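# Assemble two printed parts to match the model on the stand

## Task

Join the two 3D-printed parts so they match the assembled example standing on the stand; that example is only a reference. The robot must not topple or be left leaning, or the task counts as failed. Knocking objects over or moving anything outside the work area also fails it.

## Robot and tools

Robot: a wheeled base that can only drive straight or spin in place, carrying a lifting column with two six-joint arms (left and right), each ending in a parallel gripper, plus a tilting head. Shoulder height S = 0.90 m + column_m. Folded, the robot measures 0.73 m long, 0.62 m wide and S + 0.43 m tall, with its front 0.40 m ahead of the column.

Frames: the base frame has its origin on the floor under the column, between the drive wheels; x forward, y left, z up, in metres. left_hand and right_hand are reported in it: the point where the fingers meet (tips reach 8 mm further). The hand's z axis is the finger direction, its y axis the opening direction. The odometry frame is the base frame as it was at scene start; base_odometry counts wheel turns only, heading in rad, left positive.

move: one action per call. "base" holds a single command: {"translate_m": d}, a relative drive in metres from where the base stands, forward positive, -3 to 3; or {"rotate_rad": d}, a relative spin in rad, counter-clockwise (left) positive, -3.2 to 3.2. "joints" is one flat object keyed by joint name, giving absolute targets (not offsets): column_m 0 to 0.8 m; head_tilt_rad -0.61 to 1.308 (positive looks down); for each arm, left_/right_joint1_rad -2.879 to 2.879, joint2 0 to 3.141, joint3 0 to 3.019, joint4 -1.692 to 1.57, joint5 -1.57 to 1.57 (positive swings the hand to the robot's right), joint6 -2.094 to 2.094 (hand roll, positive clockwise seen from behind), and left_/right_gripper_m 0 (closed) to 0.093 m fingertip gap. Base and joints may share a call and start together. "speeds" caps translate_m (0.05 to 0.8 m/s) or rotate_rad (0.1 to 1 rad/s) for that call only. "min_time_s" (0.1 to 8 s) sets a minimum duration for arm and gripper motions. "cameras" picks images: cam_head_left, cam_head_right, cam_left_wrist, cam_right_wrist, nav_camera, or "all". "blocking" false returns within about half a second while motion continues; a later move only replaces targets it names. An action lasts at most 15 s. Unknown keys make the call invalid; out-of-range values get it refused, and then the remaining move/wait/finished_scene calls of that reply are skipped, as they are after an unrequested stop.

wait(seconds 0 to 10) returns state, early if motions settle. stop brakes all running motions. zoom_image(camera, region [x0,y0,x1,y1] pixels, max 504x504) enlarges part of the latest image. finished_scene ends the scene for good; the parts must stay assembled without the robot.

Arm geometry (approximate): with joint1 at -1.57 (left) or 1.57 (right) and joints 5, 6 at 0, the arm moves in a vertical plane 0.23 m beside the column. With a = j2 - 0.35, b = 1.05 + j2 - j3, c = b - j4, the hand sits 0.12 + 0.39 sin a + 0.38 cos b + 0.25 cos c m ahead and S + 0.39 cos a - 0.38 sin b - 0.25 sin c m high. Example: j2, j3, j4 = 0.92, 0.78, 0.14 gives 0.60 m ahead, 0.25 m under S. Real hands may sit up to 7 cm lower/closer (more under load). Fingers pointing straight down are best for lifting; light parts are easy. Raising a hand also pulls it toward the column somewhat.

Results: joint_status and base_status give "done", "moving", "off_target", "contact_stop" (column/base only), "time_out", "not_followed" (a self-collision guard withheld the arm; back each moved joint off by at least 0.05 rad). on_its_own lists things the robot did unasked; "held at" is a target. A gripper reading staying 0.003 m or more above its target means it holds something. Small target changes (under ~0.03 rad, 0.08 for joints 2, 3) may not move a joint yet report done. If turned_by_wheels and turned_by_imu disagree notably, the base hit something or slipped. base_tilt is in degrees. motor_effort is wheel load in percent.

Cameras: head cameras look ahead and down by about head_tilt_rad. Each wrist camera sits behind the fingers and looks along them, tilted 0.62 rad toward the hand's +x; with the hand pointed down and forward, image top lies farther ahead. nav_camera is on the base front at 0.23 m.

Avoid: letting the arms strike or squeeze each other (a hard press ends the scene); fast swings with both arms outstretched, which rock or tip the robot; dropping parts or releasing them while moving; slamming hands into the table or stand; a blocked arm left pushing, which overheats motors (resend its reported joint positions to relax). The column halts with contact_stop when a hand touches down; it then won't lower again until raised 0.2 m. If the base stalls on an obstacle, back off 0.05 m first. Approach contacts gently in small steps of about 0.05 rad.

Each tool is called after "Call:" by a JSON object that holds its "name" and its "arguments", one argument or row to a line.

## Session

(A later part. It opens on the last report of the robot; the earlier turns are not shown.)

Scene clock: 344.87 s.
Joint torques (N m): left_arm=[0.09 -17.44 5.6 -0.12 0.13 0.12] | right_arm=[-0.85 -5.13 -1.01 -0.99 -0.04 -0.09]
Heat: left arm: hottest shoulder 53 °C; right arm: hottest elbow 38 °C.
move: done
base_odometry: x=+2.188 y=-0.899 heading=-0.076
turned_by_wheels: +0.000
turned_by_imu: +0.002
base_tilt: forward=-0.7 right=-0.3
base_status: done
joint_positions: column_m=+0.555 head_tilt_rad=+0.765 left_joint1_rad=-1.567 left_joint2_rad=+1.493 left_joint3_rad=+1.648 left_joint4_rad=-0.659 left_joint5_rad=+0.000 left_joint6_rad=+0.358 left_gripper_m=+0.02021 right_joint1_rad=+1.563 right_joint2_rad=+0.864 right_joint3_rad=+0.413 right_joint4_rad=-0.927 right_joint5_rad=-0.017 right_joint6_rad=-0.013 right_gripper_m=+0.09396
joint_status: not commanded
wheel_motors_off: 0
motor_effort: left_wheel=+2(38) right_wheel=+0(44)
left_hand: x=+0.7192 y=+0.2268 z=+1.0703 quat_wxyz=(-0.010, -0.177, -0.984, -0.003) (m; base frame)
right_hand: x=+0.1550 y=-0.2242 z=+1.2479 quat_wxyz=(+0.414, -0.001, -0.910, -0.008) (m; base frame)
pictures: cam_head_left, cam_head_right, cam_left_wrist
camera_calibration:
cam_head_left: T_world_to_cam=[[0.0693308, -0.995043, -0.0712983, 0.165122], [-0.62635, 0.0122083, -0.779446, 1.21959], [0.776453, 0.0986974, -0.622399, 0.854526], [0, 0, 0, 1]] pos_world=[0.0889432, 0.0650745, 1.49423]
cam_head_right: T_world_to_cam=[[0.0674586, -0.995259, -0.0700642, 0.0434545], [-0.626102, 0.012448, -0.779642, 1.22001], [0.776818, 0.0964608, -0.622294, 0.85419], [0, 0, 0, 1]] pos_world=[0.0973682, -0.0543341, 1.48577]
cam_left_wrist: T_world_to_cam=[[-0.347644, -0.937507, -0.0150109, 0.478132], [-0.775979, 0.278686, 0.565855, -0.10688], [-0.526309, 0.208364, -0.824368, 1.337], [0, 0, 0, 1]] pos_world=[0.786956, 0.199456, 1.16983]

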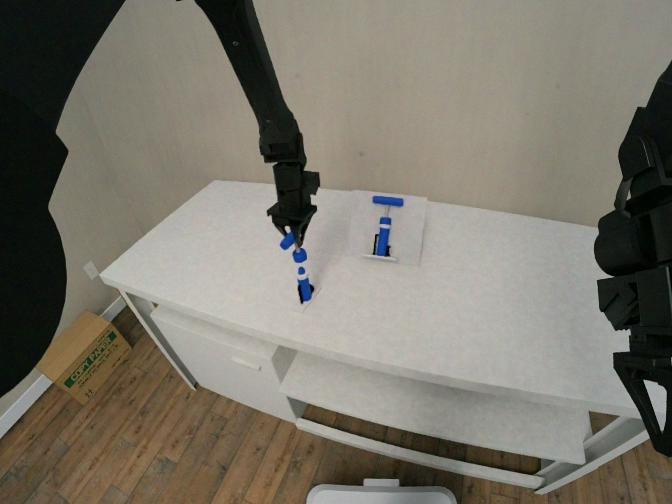

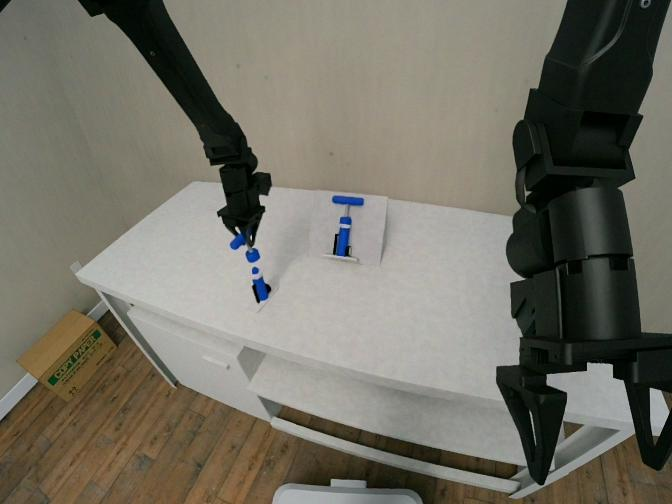

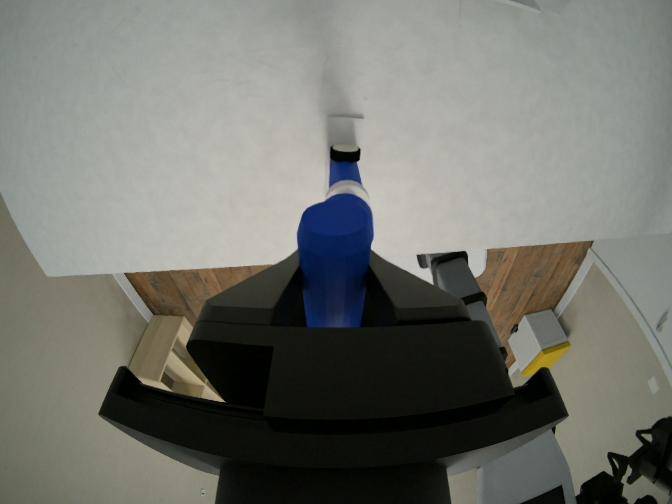

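Call:
{"name": "move", "arguments": {
  "joints": {"column_m": 0.533},
  "cameras": ["cam_head_left","cam_head_right","cam_left_wrist"]
}}

Call:
{"name": "zoom_image", "arguments": {
  "camera": "cam_head_left",
  "region": [260, 220, 350, 310]
}}

Call:
{"name": "zoom_image", "arguments": {
  "camera": "cam_head_right",
  "region": [215, 220, 305, 310]
}}

Call:
{"name": "zoom_image", "arguments": {
  "camera": "cam_left_wrist",
  "region": [270, 110, 410, 250]
}}

Scene clock: 355.87 s.
Joint torques (N m): left_arm=[0.15 -17.73 5.72 0.01 0.12 0.11] | right_arm=[-1.08 -6.07 -0.98 -1.07 -0.06 -0.04]
Heat: left arm: hottest shoulder 52 °C; right arm: hottest elbow 38 °C.
move: done
base_odometry: x=+2.188 y=-0.899 heading=-0.076
turned_by_wheels: +0.000
turned_by_imu: +0.001
base_tilt: forward=-0.7 right=-0.4
base_status: not commanded
joint_positions: column_m=+0.533 head_tilt_rad=+0.765 left_joint1_rad=-1.567 left_joint2_rad=+1.494 left_joint3_rad=+1.648 left_joint4_rad=-0.663 left_joint5_rad=+0.000 left_joint6_rad=+0.358 left_gripper_m=+0.02021 right_joint1_rad=+1.563 right_joint2_rad=+0.864 right_joint3_rad=+0.413 right_joint4_rad=-0.927 right_joint5_rad=-0.017 right_joint6_rad=-0.013 right_gripper_m=+0.09396
joint_status: all done
wheel_motors_off: 0
motor_effort: left_wheel=+2(3) right_wheel=+3(4)
left_hand: x=+0.7176 y=+0.2268 z=+1.0476 quat_wxyz=(-0.007, -0.177, -0.984, -0.003) (m; base frame)
right_hand: x=+0.1550 y=-0.2242 z=+1.2259 quat_wxyz=(+0.414, -0.001, -0.910, -0.008) (m; base frame)
pictures: cam_head_left, cam_head_right, cam_left_wrist
camera_calibration:
cam_head_left: T_world_to_cam=[[0.0693308, -0.995043, -0.0712983, 0.163553], [-0.62635, 0.0122083, -0.779446, 1.20244], [0.776453, 0.0986974, -0.622399, 0.840833], [0, 0, 0, 1]] pos_world=[0.0889432, 0.0650745, 1.47223]
cam_head_right: T_world_to_cam=[[0.0674586, -0.995259, -0.0700642, 0.0419131], [-0.626102, 0.012448, -0.779642, 1.20286], [0.776818, 0.0964608, -0.622294, 0.8405], [0, 0, 0, 1]] pos_world=[0.0973682, -0.0543341, 1.46377]
cam_left_wrist: T_world_to_cam=[[-0.348045, -0.937389, -0.0129379, 0.47535], [-0.77265, 0.279008, 0.570234, -0.102298], [-0.530921, 0.208463, -0.82138, 1.31761], [0, 0, 0, 1]] pos_world=[0.78595, 0.199456, 1.14674]

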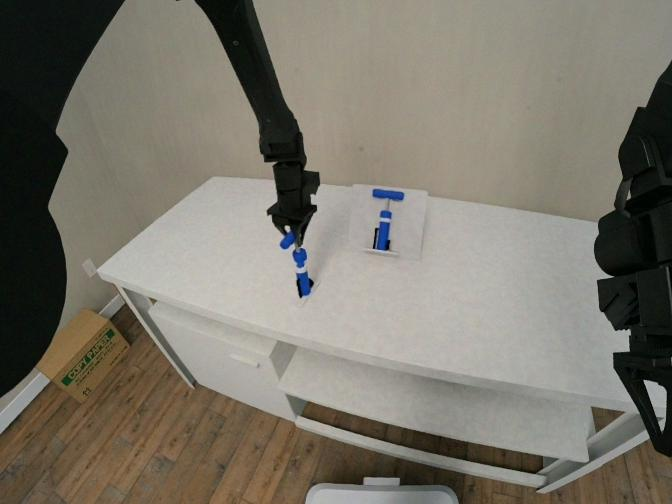

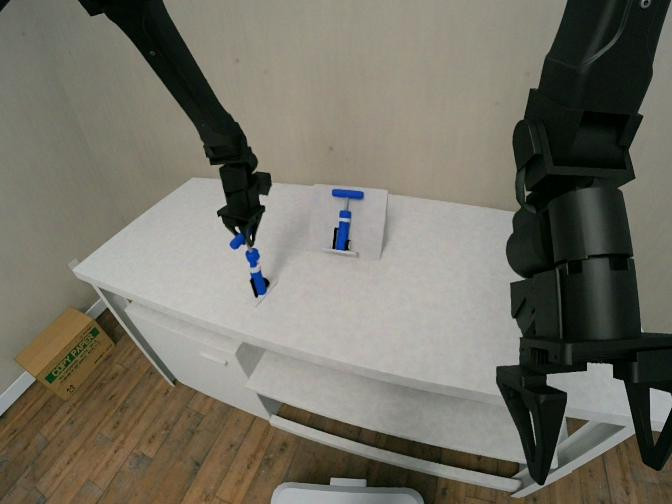

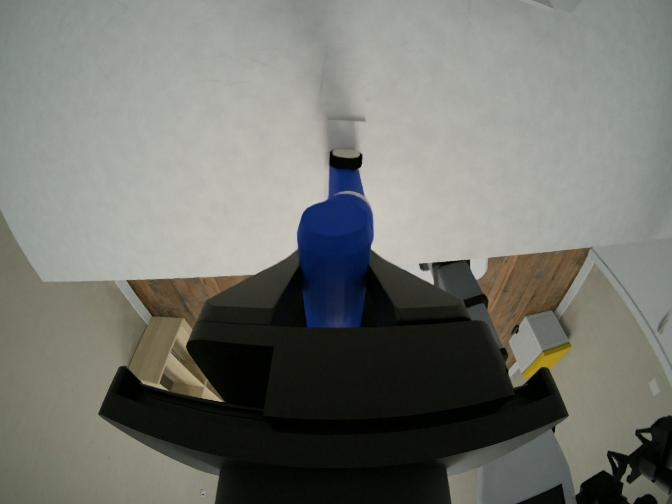

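Scaled by 5.600 from the camera's 672x504 image, which has a finer 960x720 frame.

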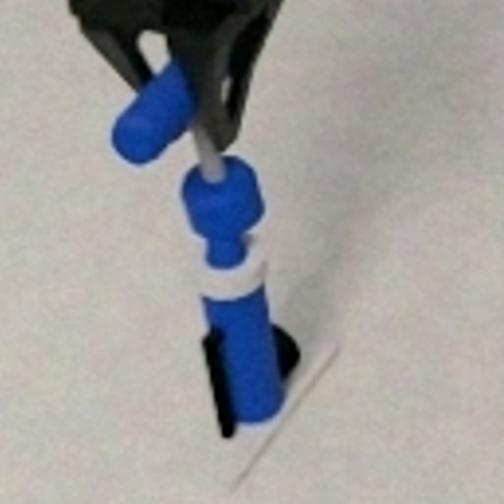

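Scaled by 5.600 from the camera's 672x504 image, which has a finer 960x720 frame.

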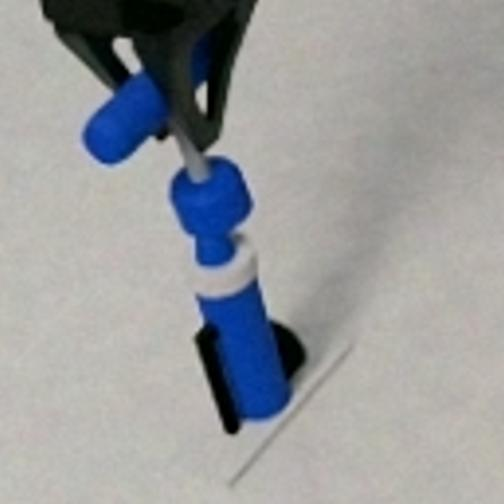

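Scaled by 3.600 from the camera's 672x504 image, which has a finer 960x720 frame.

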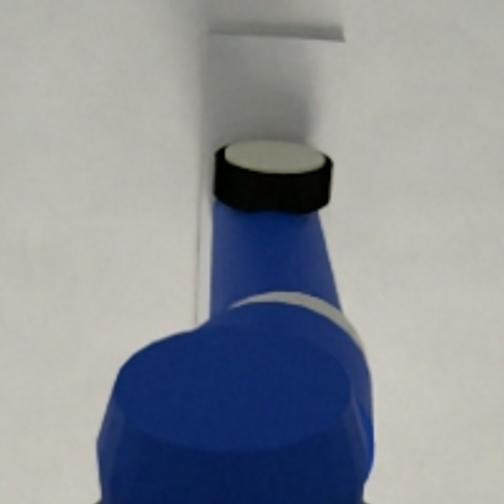

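Call:
{"name": "move", "arguments": {
  "joints": {"column_m": 0.523},
  "cameras": ["cam_head_left","cam_head_right","cam_left_wrist"]
}}

Call:
{"name": "zoom_image", "arguments": {
  "camera": "cam_head_left",
  "region": [260, 220, 350, 310]
}}

Call:
{"name": "zoom_image", "arguments": {
  "camera": "cam_head_right",
  "region": [215, 220, 305, 310]
}}

Call:
{"name": "zoom_image", "arguments": {
  "camera": "cam_left_wrist",
  "region": [270, 110, 410, 250]
}}

Scene clock: 369.80 s.
Joint torques (N m): left_arm=[-0.03 -16.56 5.6 0.72 0.12 0.1] | right_arm=[-0.44 -5.36 -0.91 -1.22 -0.04 0.01]
Heat: left arm: hottest shoulder 50 °C; right arm: hottest elbow 38 °C.
move: done
base_odometry: x=+2.188 y=-0.899 heading=-0.076
turned_by_wheels: +0.000
turned_by_imu: +0.001
base_tilt: forward=-0.7 right=-0.4
base_status: not commanded
joint_positions: column_m=+0.523 head_tilt_rad=+0.765 left_joint1_rad=-1.567 left_joint2_rad=+1.481 left_joint3_rad=+1.649 left_joint4_rad=-0.683 left_joint5_rad=+0.000 left_joint6_rad=+0.359 left_gripper_m=+0.02021 right_joint1_rad=+1.563 right_joint2_rad=+0.864 right_joint3_rad=+0.413 right_joint4_rad=-0.927 right_joint5_rad=-0.017 right_joint6_rad=-0.013 right_gripper_m=+0.09396
joint_status: all done
wheel_motors_off: 0
motor_effort: left_wheel=+2(3) right_wheel=+4(5)
left_hand: x=+0.7183 y=+0.2268 z=+1.0455 quat_wxyz=(-0.004, -0.178, -0.984, -0.002) (m; base frame)
right_hand: x=+0.1550 y=-0.2242 z=+1.2159 quat_wxyz=(+0.414, -0.001, -0.910, -0.008) (m; base frame)
pictures: cam_head_left, cam_head_right, cam_left_wrist
camera_calibration:
cam_head_left: T_world_to_cam=[[0.0693308, -0.995043, -0.0712983, 0.16284], [-0.62635, 0.0122083, -0.779446, 1.19465], [0.776453, 0.0986974, -0.622399, 0.834609], [0, 0, 0, 1]] pos_world=[0.0889432, 0.0650745, 1.46223]
cam_head_right: T_world_to_cam=[[0.0674586, -0.995259, -0.0700642, 0.0412125], [-0.626102, 0.012448, -0.779642, 1.19506], [0.776818, 0.0964608, -0.622294, 0.834277], [0, 0, 0, 1]] pos_world=[0.0973682, -0.0543341, 1.45377]
cam_left_wrist: T_world_to_cam=[[-0.349592, -0.936838, -0.0109834, 0.47442], [-0.7689, 0.280186, 0.574708, -0.108208], [-0.535331, 0.209358, -0.818285, 1.31599], [0, 0, 0, 1]] pos_world=[0.787143, 0.199259, 1.14425]

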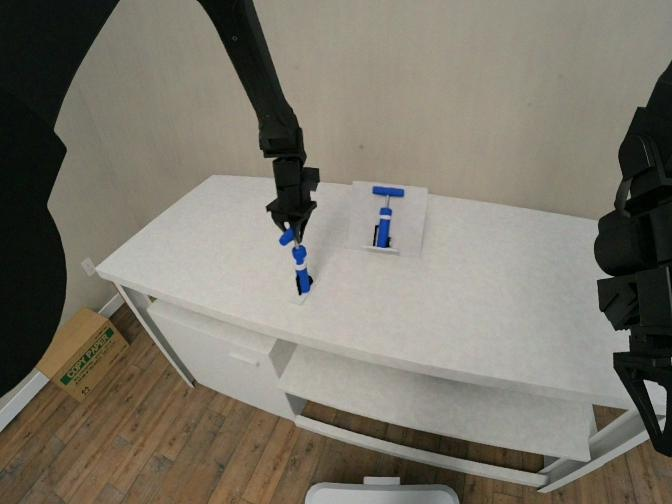

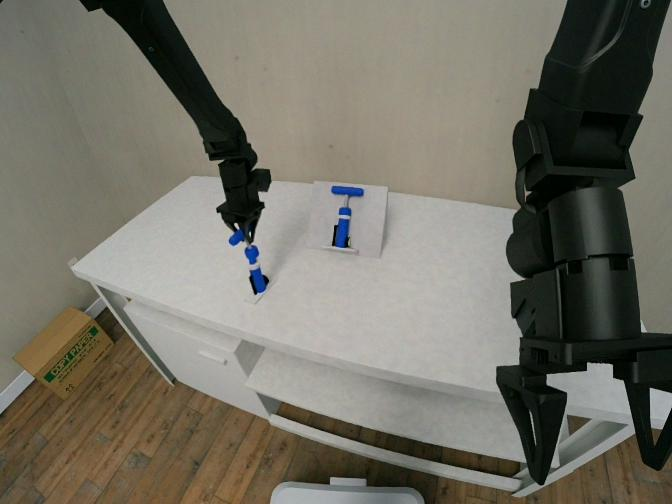

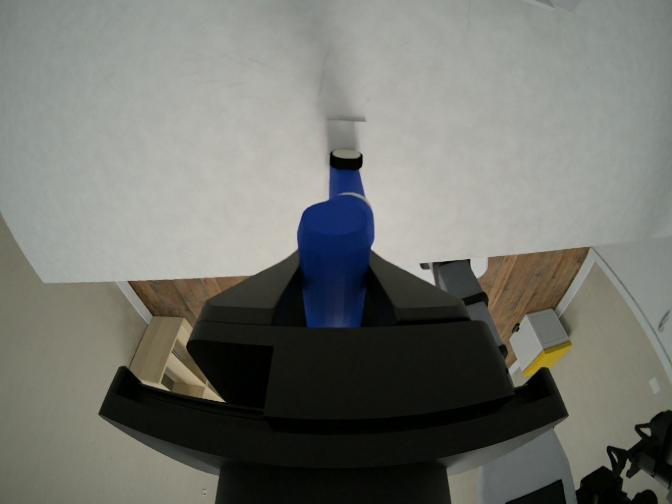

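Scaled by 5.600 from the camera's 672x504 image, which has a finer 960x720 frame.

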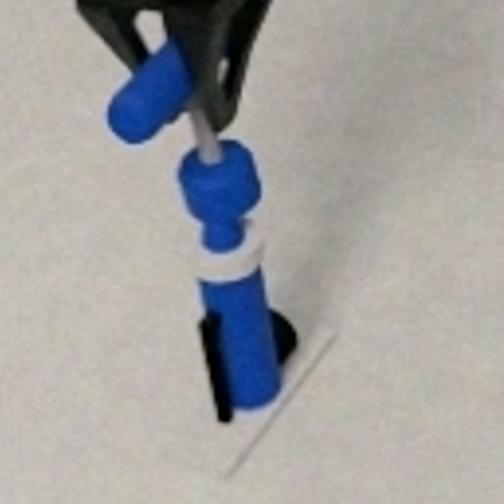

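Scaled by 5.600 from the camera's 672x504 image, which has a finer 960x720 frame.

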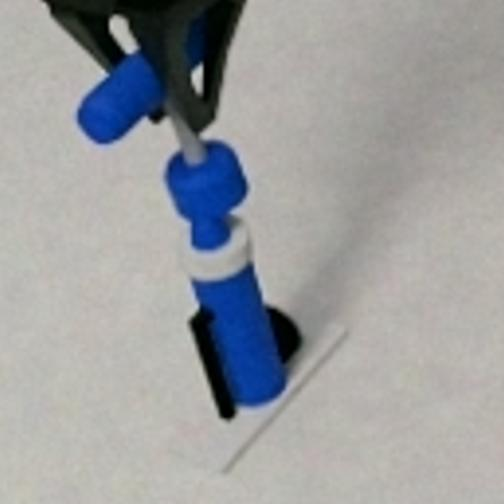

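Scaled by 3.600 from the camera's 672x504 image, which has a finer 960x720 frame.

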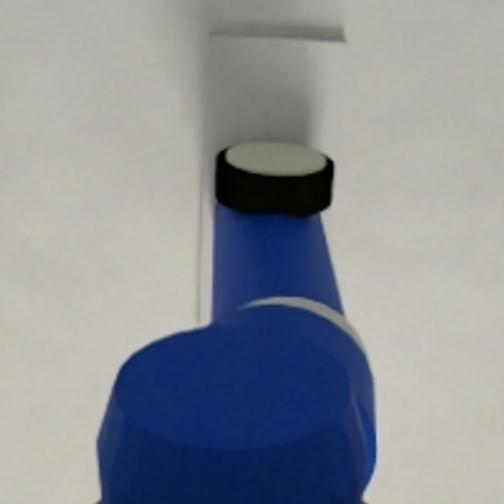

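Call:
{"name": "move", "arguments": {
  "joints": {"column_m": 0.545}
}}

Call:
{"name": "move", "arguments": {
  "base": {"translate_m": -0.009},
  "speeds": {"translate_m": 0.05},
  "cameras": ["cam_head_left","cam_head_right","cam_left_wrist"]
}}

Call:
{"name": "zoom_image", "arguments": {
  "camera": "cam_head_left",
  "region": [260, 220, 350, 310]
}}

Call:
{"name": "zoom_image", "arguments": {
  "camera": "cam_head_right",
  "region": [215, 220, 305, 310]
}}

Call:
{"name": "zoom_image", "arguments": {
  "camera": "cam_left_wrist",
  "region": [270, 110, 410, 250]
}}

Scene clock: 387.77 s.
Joint torques (N m): left_arm=[-0.03 -17.2 5.56 0.35 0.12 0.09] | right_arm=[-0.85 -6.07 -0.94 -1.03 -0.07 -0.06]
Heat: left arm: hottest shoulder 49 °C; right arm: hottest elbow 38 °C.
move: done
base_odometry: x=+2.187 y=-0.899 heading=-0.076
turned_by_wheels: +0.000
turned_by_imu: +0.001
base_tilt: forward=-0.7 right=-0.4
base_status: not commanded
joint_positions: column_m=+0.545 head_tilt_rad=+0.765 left_joint1_rad=-1.567 left_joint2_rad=+1.490 left_joint3_rad=+1.649 left_joint4_rad=-0.672 left_joint5_rad=+0.000 left_joint6_rad=+0.359 left_gripper_m=+0.02021 right_joint1_rad=+1.563 right_joint2_rad=+0.864 right_joint3_rad=+0.413 right_joint4_rad=-0.927 right_joint5_rad=-0.017 right_joint6_rad=-0.013 right_gripper_m=+0.09396
joint_status: all done
wheel_motors_off: 0
motor_effort: left_wheel=+2(3) right_wheel=+4(5)
left_hand: x=+0.7176 y=+0.2268 z=+1.0622 quat_wxyz=(-0.005, -0.178, -0.984, -0.002) (m; base frame)
right_hand: x=+0.1550 y=-0.2242 z=+1.2378 quat_wxyz=(+0.414, -0.001, -0.910, -0.008) (m; base frame)
pictures: none

Scene clock: 388.57 s.
Joint torques (N m): left_arm=[-0.15 -17.26 5.46 0.23 0.12 0.09] | right_arm=[-1.03 -5.95 -0.79 -0.92 -0.05 -0.01]
Heat: left arm: hottest shoulder 50 °C; right arm: hottest elbow 38 °C.
move: done
base_odometry: x=+2.179 y=-0.898 heading=-0.077
turned_by_wheels: -0.001
turned_by_imu: -0.001
base_tilt: forward=-0.6 right=-0.3
base_status: done
joint_positions: column_m=+0.545 head_tilt_rad=+0.765 left_joint1_rad=-1.567 left_joint2_rad=+1.491 left_joint3_rad=+1.650 left_joint4_rad=-0.669 left_joint5_rad=+0.000 left_joint6_rad=+0.359 left_gripper_m=+0.02021 right_joint1_rad=+1.563 right_joint2_rad=+0.864 right_joint3_rad=+0.412 right_joint4_rad=-0.927 right_joint5_rad=-0.017 right_joint6_rad=-0.013 right_gripper_m=+0.09396
joint_status: not commanded
wheel_motors_off: 0
motor_effort: left_wheel=-1(53) right_wheel=-1(26)
left_hand: x=+0.7186 y=+0.2268 z=+1.0616 quat_wxyz=(-0.007, -0.178, -0.984, -0.003) (m; base frame)
right_hand: x=+0.1542 y=-0.2242 z=+1.2380 quat_wxyz=(+0.415, -0.001, -0.910, -0.008) (m; base frame)
pictures: cam_head_left, cam_head_right, cam_left_wrist
camera_calibration:
cam_head_left: T_world_to_cam=[[0.0693308, -0.995043, -0.0712983, 0.164402], [-0.62635, 0.0122083, -0.779446, 1.21172], [0.776453, 0.0986974, -0.622399, 0.84824], [0, 0, 0, 1]] pos_world=[0.0889432, 0.0650745, 1.48413]
cam_head_right: T_world_to_cam=[[0.0674586, -0.995259, -0.0700642, 0.0427469], [-0.626102, 0.012448, -0.779642, 1.21213], [0.776818, 0.0964608, -0.622294, 0.847905], [0, 0, 0, 1]] pos_world=[0.0973682, -0.0543341, 1.47567]
cam_left_wrist: T_world_to_cam=[[-0.349526, -0.936838, -0.0128646, 0.476631], [-0.771987, 0.280187, 0.570553, -0.110659], [-0.530911, 0.209355, -0.82116, 1.32919], [0, 0, 0, 1]] pos_world=[0.786848, 0.199259, 1.16074]

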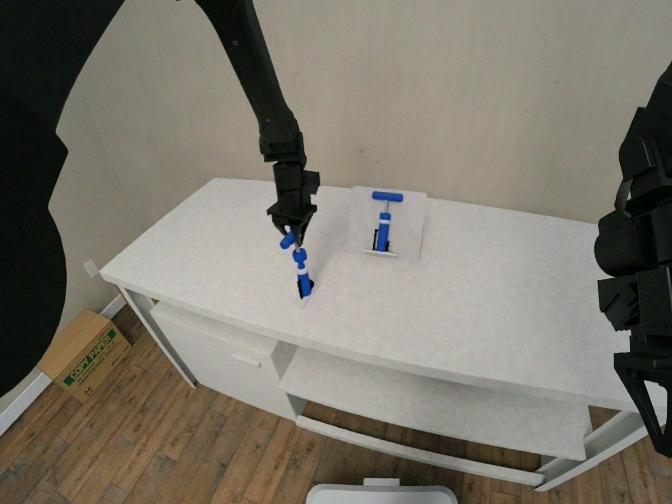

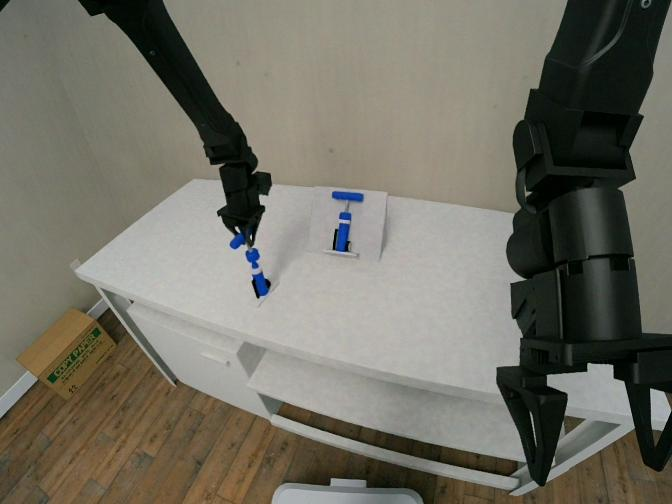

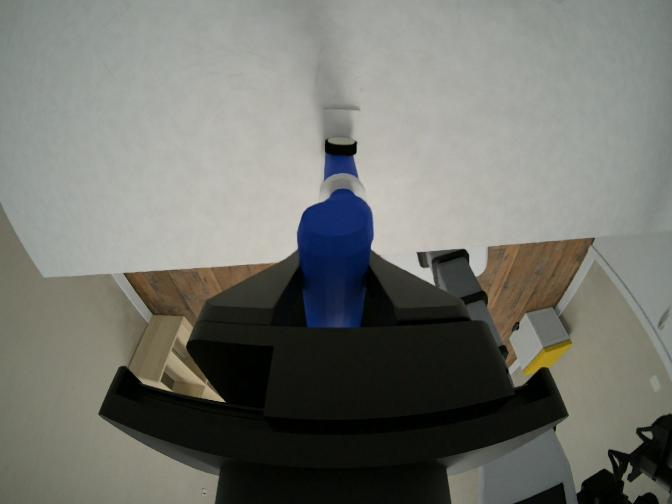

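Scaled by 5.600 from the camera's 672x504 image, which has a finer 960x720 frame.

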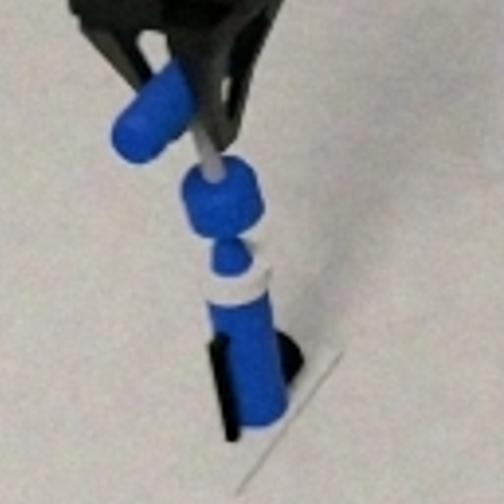

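Scaled by 5.600 from the camera's 672x504 image, which has a finer 960x720 frame.

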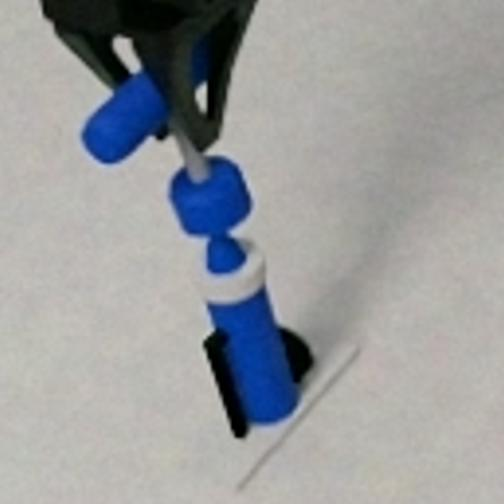

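Scaled by 3.600 from the camera's 672x504 image, which has a finer 960x720 frame.

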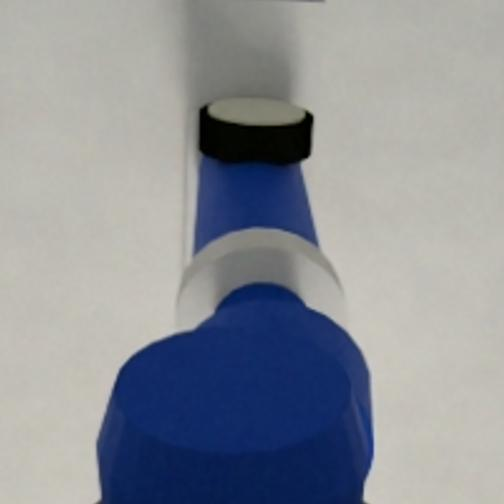

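Call:
{"name": "move", "arguments": {
  "joints": {"column_m": 0.527},
  "cameras": ["cam_head_left","cam_head_right","cam_left_wrist"]
}}

Call:
{"name": "zoom_image", "arguments": {
  "camera": "cam_head_left",
  "region": [260, 220, 350, 310]
}}

Call:
{"name": "zoom_image", "arguments": {
  "camera": "cam_head_right",
  "region": [215, 220, 305, 310]
}}

Call:
{"name": "zoom_image", "arguments": {
  "camera": "cam_left_wrist",
  "region": [270, 110, 410, 250]
}}

Scene clock: 396.57 s.
Joint torques (N m): left_arm=[-0.15 -17.49 5.46 0.24 0.13 0.1] | right_arm=[-0.91 -5.36 -1.05 -0.98 -0.1 -0.05]
Heat: left arm: hottest shoulder 51 °C; right arm: hottest elbow 38 °C.
move: done
base_odometry: x=+2.179 y=-0.898 heading=-0.077
turned_by_wheels: +0.000
turned_by_imu: +0.001
base_tilt: forward=-0.6 right=-0.4
base_status: not commanded
joint_positions: column_m=+0.527 head_tilt_rad=+0.765 left_joint1_rad=-1.567 left_joint2_rad=+1.492 left_joint3_rad=+1.650 left_joint4_rad=-0.669 left_joint5_rad=+0.000 left_joint6_rad=+0.359 left_gripper_m=+0.02021 right_joint1_rad=+1.563 right_joint2_rad=+0.864 right_joint3_rad=+0.412 right_joint4_rad=-0.927 right_joint5_rad=-0.017 right_joint6_rad=-0.013 right_gripper_m=+0.09396
joint_status: all done
wheel_motors_off: 0
motor_effort: left_wheel=-3(4) right_wheel=+1(2)
left_hand: x=+0.7181 y=+0.2268 z=+1.0430 quat_wxyz=(-0.006, -0.178, -0.984, -0.003) (m; base frame)
right_hand: x=+0.1542 y=-0.2242 z=+1.2201 quat_wxyz=(+0.415, -0.001, -0.910, -0.008) (m; base frame)
pictures: cam_head_left, cam_head_right, cam_left_wrist
camera_calibration:
cam_head_left: T_world_to_cam=[[0.0693308, -0.995043, -0.0712983, 0.163125], [-0.62635, 0.0122083, -0.779446, 1.19777], [0.776453, 0.0986974, -0.622399, 0.837099], [0, 0, 0, 1]] pos_world=[0.0889432, 0.0650745, 1.46623]
cam_head_right: T_world_to_cam=[[0.0674586, -0.995259, -0.0700642, 0.0414927], [-0.626102, 0.012448, -0.779642, 1.19818], [0.776818, 0.0964608, -0.622294, 0.836766], [0, 0, 0, 1]] pos_world=[0.0973682, -0.0543341, 1.45777]
cam_left_wrist: T_world_to_cam=[[-0.34956, -0.936831, -0.0124662, 0.475855], [-0.771347, 0.280209, 0.571408, -0.101708], [-0.53182, 0.209357, -0.820571, 1.31372], [0, 0, 0, 1]] pos_world=[0.786547, 0.199259, 1.14205]

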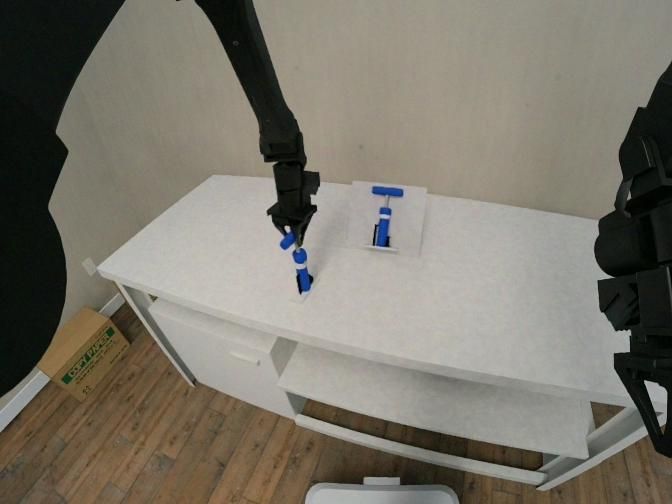

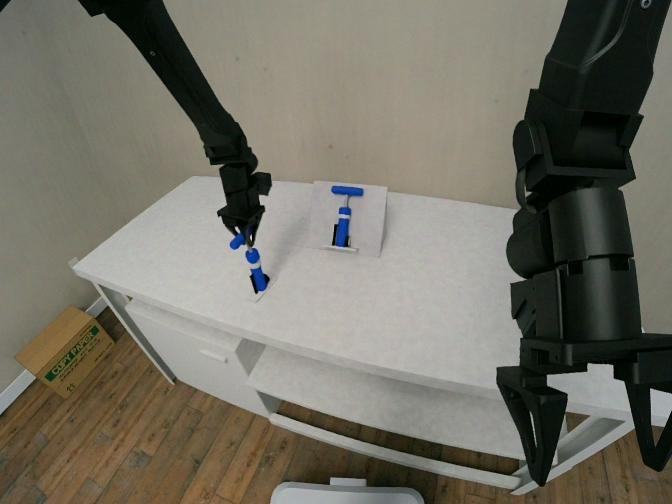

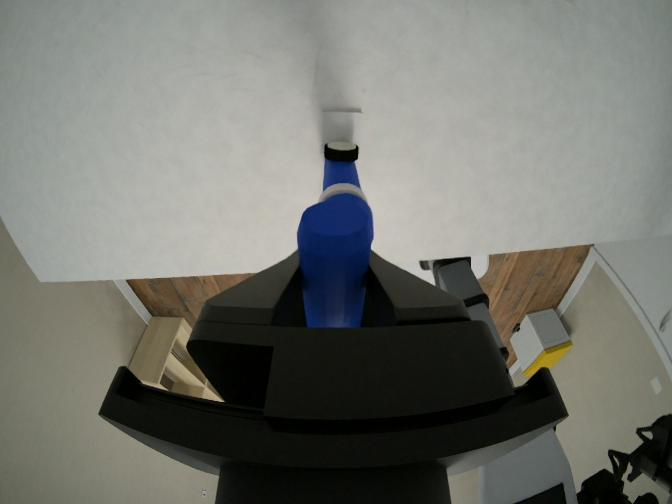

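Scaled by 5.600 from the camera's 672x504 image, which has a finer 960x720 frame.

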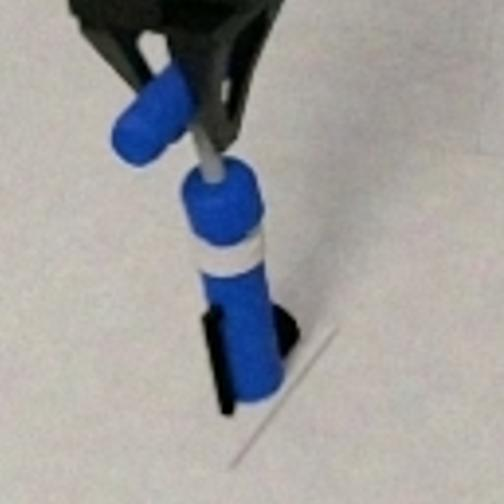

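Scaled by 5.600 from the camera's 672x504 image, which has a finer 960x720 frame.

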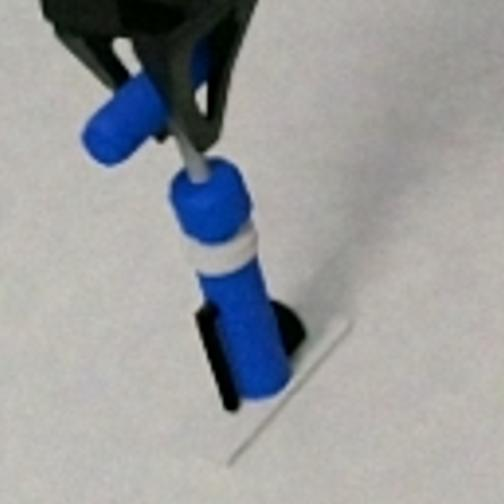

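Scaled by 3.600 from the camera's 672x504 image, which has a finer 960x720 frame.

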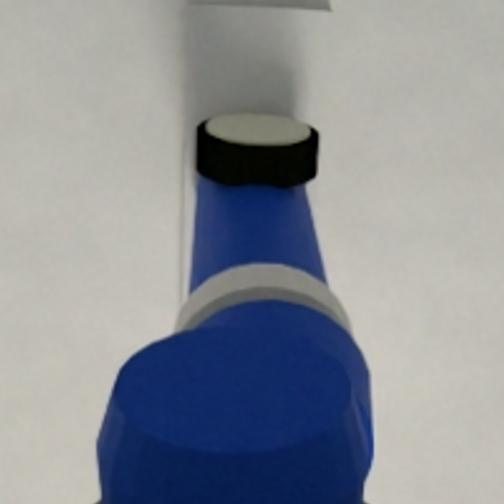

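Call:
{"name": "move", "arguments": {
  "joints": {"column_m": 0.519}
}}

Call:
{"name": "move", "arguments": {
  "joints": {"column_m": 0.512},
  "cameras": ["cam_head_left","cam_head_right","cam_left_wrist"]
}}

Call:
{"name": "zoom_image", "arguments": {
  "camera": "cam_head_left",
  "region": [260, 220, 350, 310]
}}

Call:
{"name": "zoom_image", "arguments": {
  "camera": "cam_head_right",
  "region": [215, 220, 305, 310]
}}

Call:
{"name": "zoom_image", "arguments": {
  "camera": "cam_left_wrist",
  "region": [270, 110, 410, 250]
}}

Scene clock: 404.23 s.
Joint torques (N m): left_arm=[-0.15 -17.55 5.42 0.25 0.14 0.08] | right_arm=[-0.85 -5.3 -1.09 -1.21 -0.08 -0.05]
Heat: left arm: hottest shoulder 52 °C; right arm: hottest elbow 38 °C.
move: done
base_odometry: x=+2.179 y=-0.898 heading=-0.077
turned_by_wheels: +0.000
turned_by_imu: +0.001
base_tilt: forward=-0.7 right=-0.4
base_status: not commanded
joint_positions: column_m=+0.519 head_tilt_rad=+0.765 left_joint1_rad=-1.567 left_joint2_rad=+1.493 left_joint3_rad=+1.651 left_joint4_rad=-0.669 left_joint5_rad=+0.000 left_joint6_rad=+0.359 left_gripper_m=+0.02021 right_joint1_rad=+1.563 right_joint2_rad=+0.864 right_joint3_rad=+0.412 right_joint4_rad=-0.927 right_joint5_rad=-0.017 right_joint6_rad=-0.013 right_gripper_m=+0.09396
joint_status: all done
wheel_motors_off: 0
motor_effort: left_wheel=-3(4) right_wheel=+2(3)
left_hand: x=+0.7186 y=+0.2268 z=+1.0351 quat_wxyz=(-0.006, -0.178, -0.984, -0.003) (m; base frame)
right_hand: x=+0.1542 y=-0.2242 z=+1.2121 quat_wxyz=(+0.415, -0.001, -0.910, -0.008) (m; base frame)
pictures: none

Scene clock: 404.87 s.
Joint torques (N m): left_arm=[-0.32 -17.03 5.44 0.44 0.36 0.08] | right_arm=[-0.91 -5.77 -1.05 -1.09 -0.09 -0.01]
Heat: left arm: hottest shoulder 52 °C; right arm: hottest elbow 38 °C.
move: done
base_odometry: x=+2.179 y=-0.898 heading=-0.077
turned_by_wheels: +0.000
turned_by_imu: +0.000
base_tilt: forward=-0.7 right=-0.4
base_status: not commanded
joint_positions: column_m=+0.512 head_tilt_rad=+0.765 left_joint1_rad=-1.566 left_joint2_rad=+1.485 left_joint3_rad=+1.651 left_joint4_rad=-0.674 left_joint5_rad=-0.006 left_joint6_rad=+0.360 left_gripper_m=+0.02021 right_joint1_rad=+1.563 right_joint2_rad=+0.864 right_joint3_rad=+0.412 right_joint4_rad=-0.927 right_joint5_rad=-0.017 right_joint6_rad=-0.013 right_gripper_m=+0.09396
joint_status: all done
wheel_motors_off: 0
motor_effort: left_wheel=-4(4) right_wheel=+2(4)
left_hand: x=+0.7204 y=+0.2290 z=+1.0328 quat_wxyz=(-0.007, -0.178, -0.984, -0.006) (m; base frame)
right_hand: x=+0.1542 y=-0.2242 z=+1.2051 quat_wxyz=(+0.415, -0.001, -0.910, -0.008) (m; base frame)
pictures: cam_head_left, cam_head_right, cam_left_wrist
camera_calibration:
cam_head_left: T_world_to_cam=[[0.0693308, -0.995043, -0.0712983, 0.162056], [-0.62635, 0.0122083, -0.779446, 1.18607], [0.776453, 0.0986974, -0.622399, 0.827763], [0, 0, 0, 1]] pos_world=[0.0889432, 0.0650745, 1.45123]
cam_head_right: T_world_to_cam=[[0.0674586, -0.995259, -0.0700642, 0.0404418], [-0.626102, 0.012448, -0.779642, 1.18648], [0.776818, 0.0964608, -0.622294, 0.827431], [0, 0, 0, 1]] pos_world=[0.0973682, -0.0543341, 1.44277]
cam_left_wrist: T_world_to_cam=[[-0.348887, -0.936947, -0.020215, 0.486069], [-0.773449, 0.275692, 0.570764, -0.0915914], [-0.529202, 0.214768, -0.820865, 1.3033], [0, 0, 0, 1]] pos_world=[0.788451, 0.200766, 1.13194]

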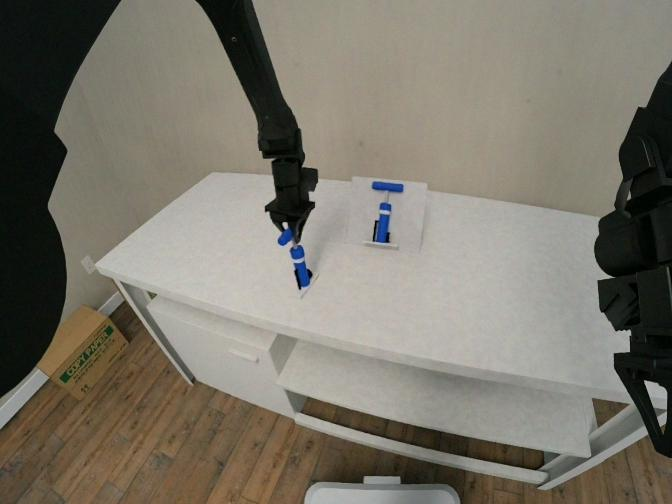

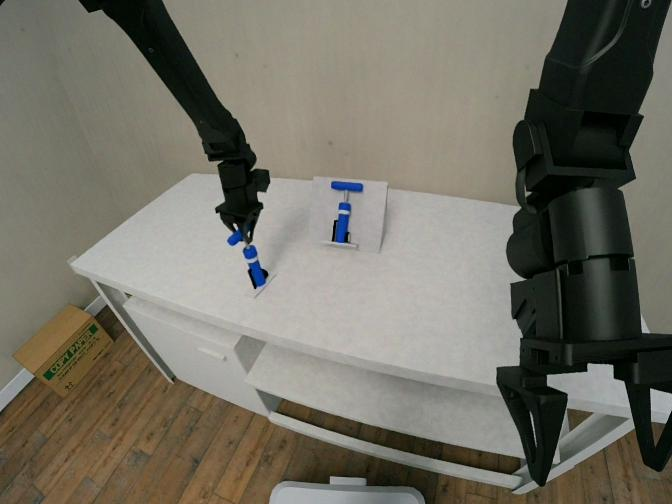

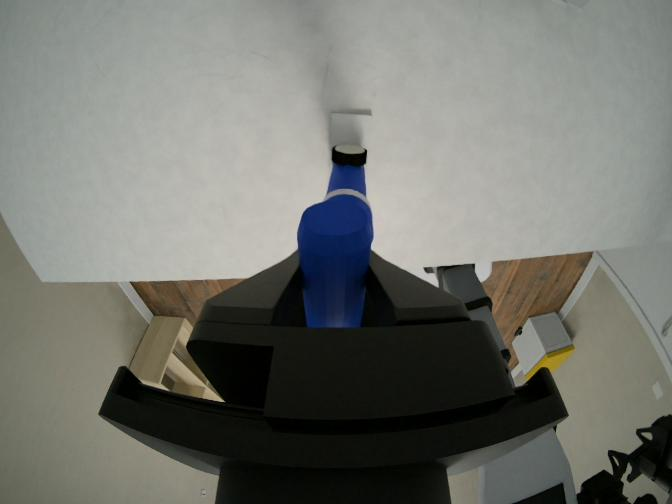

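Scaled by 5.600 from the camera's 672x504 image, which has a finer 960x720 frame.

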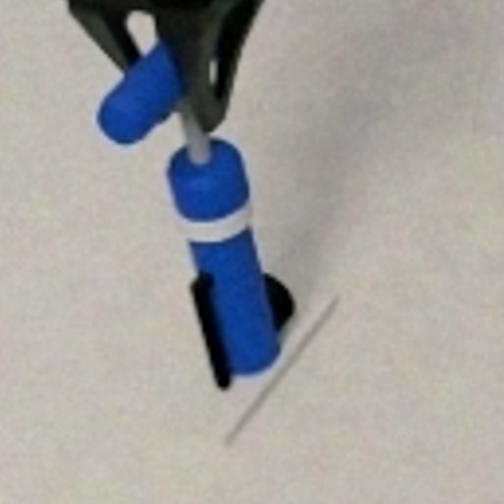

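Scaled by 5.600 from the camera's 672x504 image, which has a finer 960x720 frame.

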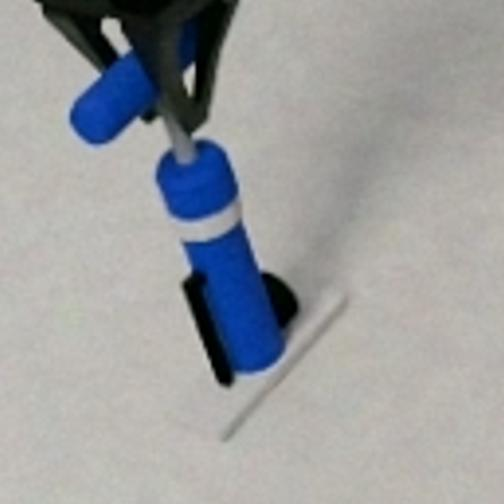

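Scaled by 3.600 from the camera's 672x504 image, which has a finer 960x720 frame.

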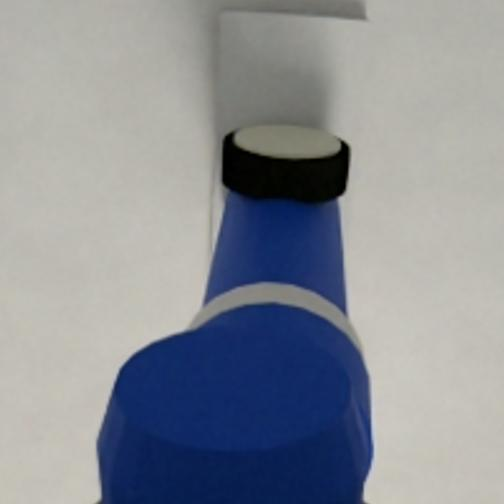

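Call:
{"name": "move", "arguments": {
  "joints": {"column_m": 0.516}
}}

Call:
{"name": "move", "arguments": {
  "joints": {"left_gripper_m": 0.06},
  "min_time_s": 4,
  "cameras": ["cam_head_left","cam_head_right","cam_left_wrist"]
}}

Call:
{"name": "zoom_image", "arguments": {
  "camera": "cam_head_left",
  "region": [260, 220, 350, 310]
}}

Call:
{"name": "zoom_image", "arguments": {
  "camera": "cam_head_right",
  "region": [215, 220, 305, 310]
}}

Call:
{"name": "zoom_image", "arguments": {
  "camera": "cam_left_wrist",
  "region": [210, 80, 460, 330]
}}

Scene clock: 412.70 s.
Joint torques (N m): left_arm=[-0.21 -16.79 5.42 0.36 0.19 0.09] | right_arm=[-0.91 -5.25 -0.9 -0.91 -0.05 -0.07]
Heat: left arm: hottest shoulder 50 °C; right arm: hottest elbow 38 °C.
move: done
base_odometry: x=+2.179 y=-0.898 heading=-0.077
turned_by_wheels: +0.000
turned_by_imu: +0.001
base_tilt: forward=-0.7 right=-0.3
base_status: not commanded
joint_positions: column_m=+0.516 head_tilt_rad=+0.765 left_joint1_rad=-1.566 left_joint2_rad=+1.486 left_joint3_rad=+1.651 left_joint4_rad=-0.673 left_joint5_rad=-0.001 left_joint6_rad=+0.360 left_gripper_m=+0.02021 right_joint1_rad=+1.563 right_joint2_rad=+0.864 right_joint3_rad=+0.412 right_joint4_rad=-0.927 right_joint5_rad=-0.017 right_joint6_rad=-0.013 right_gripper_m=+0.09396
joint_status: all done
wheel_motors_off: 0
motor_effort: left_wheel=-2(4) right_wheel=+3(4)
left_hand: x=+0.7202 y=+0.2280 z=+1.0363 quat_wxyz=(-0.007, -0.178, -0.984, -0.004) (m; base frame)
right_hand: x=+0.1542 y=-0.2242 z=+1.2090 quat_wxyz=(+0.415, -0.001, -0.910, -0.008) (m; base frame)
pictures: none

Scene clock: 417.00 s.
Joint torques (N m): left_arm=[-0.26 -17.03 5.42 0.39 0.17 0.09] | right_arm=[-0.62 -5.89 -1.02 -1.16 -0.02 -0.02]
Heat: left arm: hottest shoulder 50 °C; right arm: hottest elbow 38 °C.
move: done
base_odometry: x=+2.179 y=-0.898 heading=-0.077
turned_by_wheels: +0.000
turned_by_imu: +0.001
base_tilt: forward=-0.6 right=-0.4
base_status: not commanded
joint_positions: column_m=+0.516 head_tilt_rad=+0.765 left_joint1_rad=-1.566 left_joint2_rad=+1.486 left_joint3_rad=+1.651 left_joint4_rad=-0.673 left_joint5_rad=-0.001 left_joint6_rad=+0.360 left_gripper_m=+0.05996 right_joint1_rad=+1.563 right_joint2_rad=+0.864 right_joint3_rad=+0.412 right_joint4_rad=-0.927 right_joint5_rad=-0.017 right_joint6_rad=-0.013 right_gripper_m=+0.09396
joint_status: all done
wheel_motors_off: 0
motor_effort: left_wheel=-3(5) right_wheel=+3(5)
left_hand: x=+0.7202 y=+0.2280 z=+1.0363 quat_wxyz=(-0.007, -0.178, -0.984, -0.004) (m; base frame)
right_hand: x=+0.1542 y=-0.2242 z=+1.2090 quat_wxyz=(+0.415, -0.001, -0.910, -0.008) (m; base frame)
pictures: cam_head_left, cam_head_right, cam_left_wrist
camera_calibration:
cam_head_left: T_world_to_cam=[[0.0693308, -0.995043, -0.0712983, 0.162327], [-0.62635, 0.0122083, -0.779446, 1.18904], [0.776453, 0.0986974, -0.622399, 0.830128], [0, 0, 0, 1]] pos_world=[0.0889432, 0.0650745, 1.45503]
cam_head_right: T_world_to_cam=[[0.0674586, -0.995259, -0.0700642, 0.040715], [-0.626102, 0.012448, -0.779642, 1.18953], [0.776818, 0.0964608, -0.622294, 0.829858], [0, 0, 0, 1]] pos_world=[0.0973682, -0.0543341, 1.44667]
cam_left_wrist: T_world_to_cam=[[-0.34914, -0.936937, -0.0158293, 0.480815], [-0.773192, 0.278497, 0.569749, -0.0932181], [-0.52941, 0.211161, -0.821666, 1.30797], [0, 0, 0, 1]] pos_world=[0.788251, 0.200261, 1.13544]

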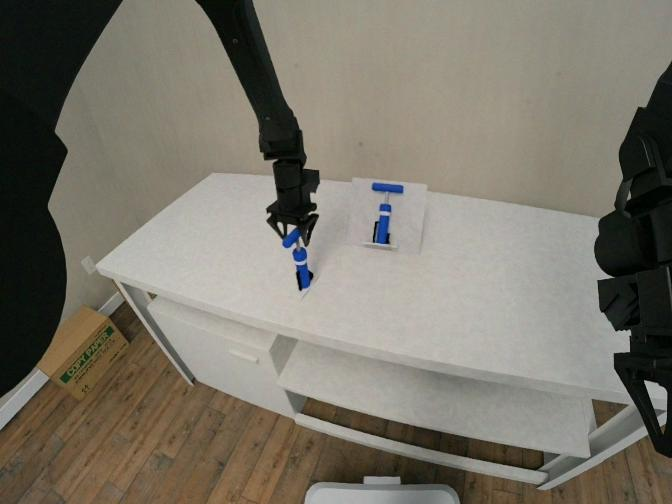

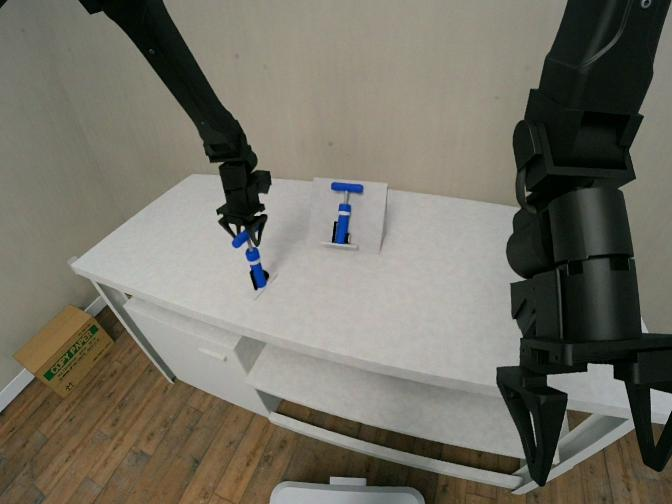

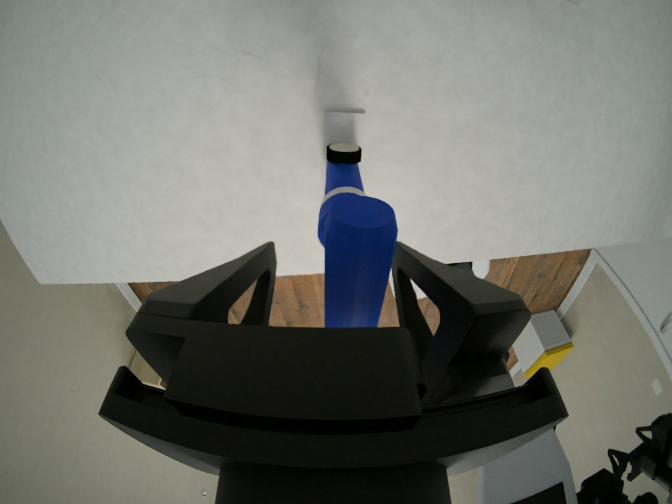

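Scaled by 5.600 from the camera's 672x504 image, which has a finer 960x720 frame.

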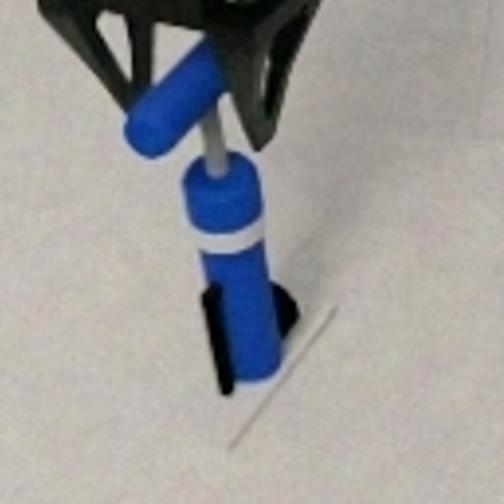

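Scaled by 5.600 from the camera's 672x504 image, which has a finer 960x720 frame.

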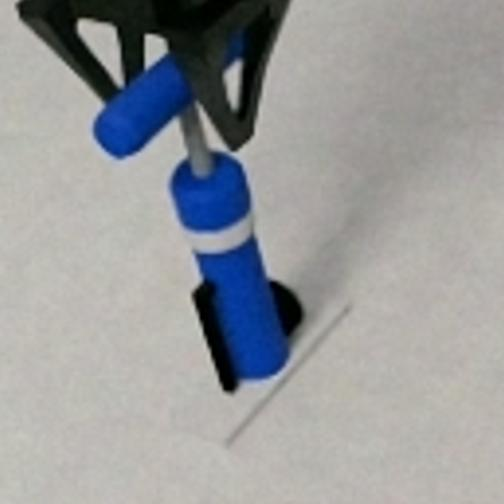

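Scaled by 2.016 from the camera's 672x504 image, which has a finer 960x720 frame.

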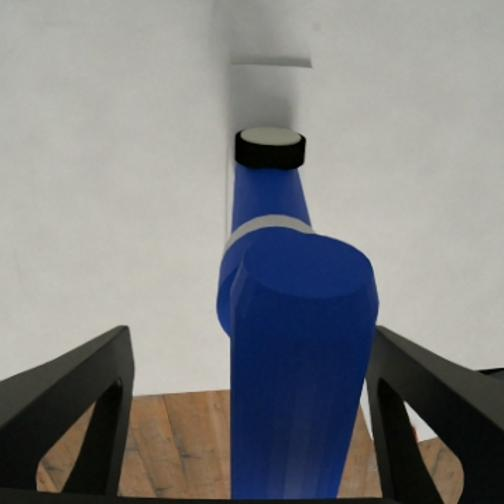

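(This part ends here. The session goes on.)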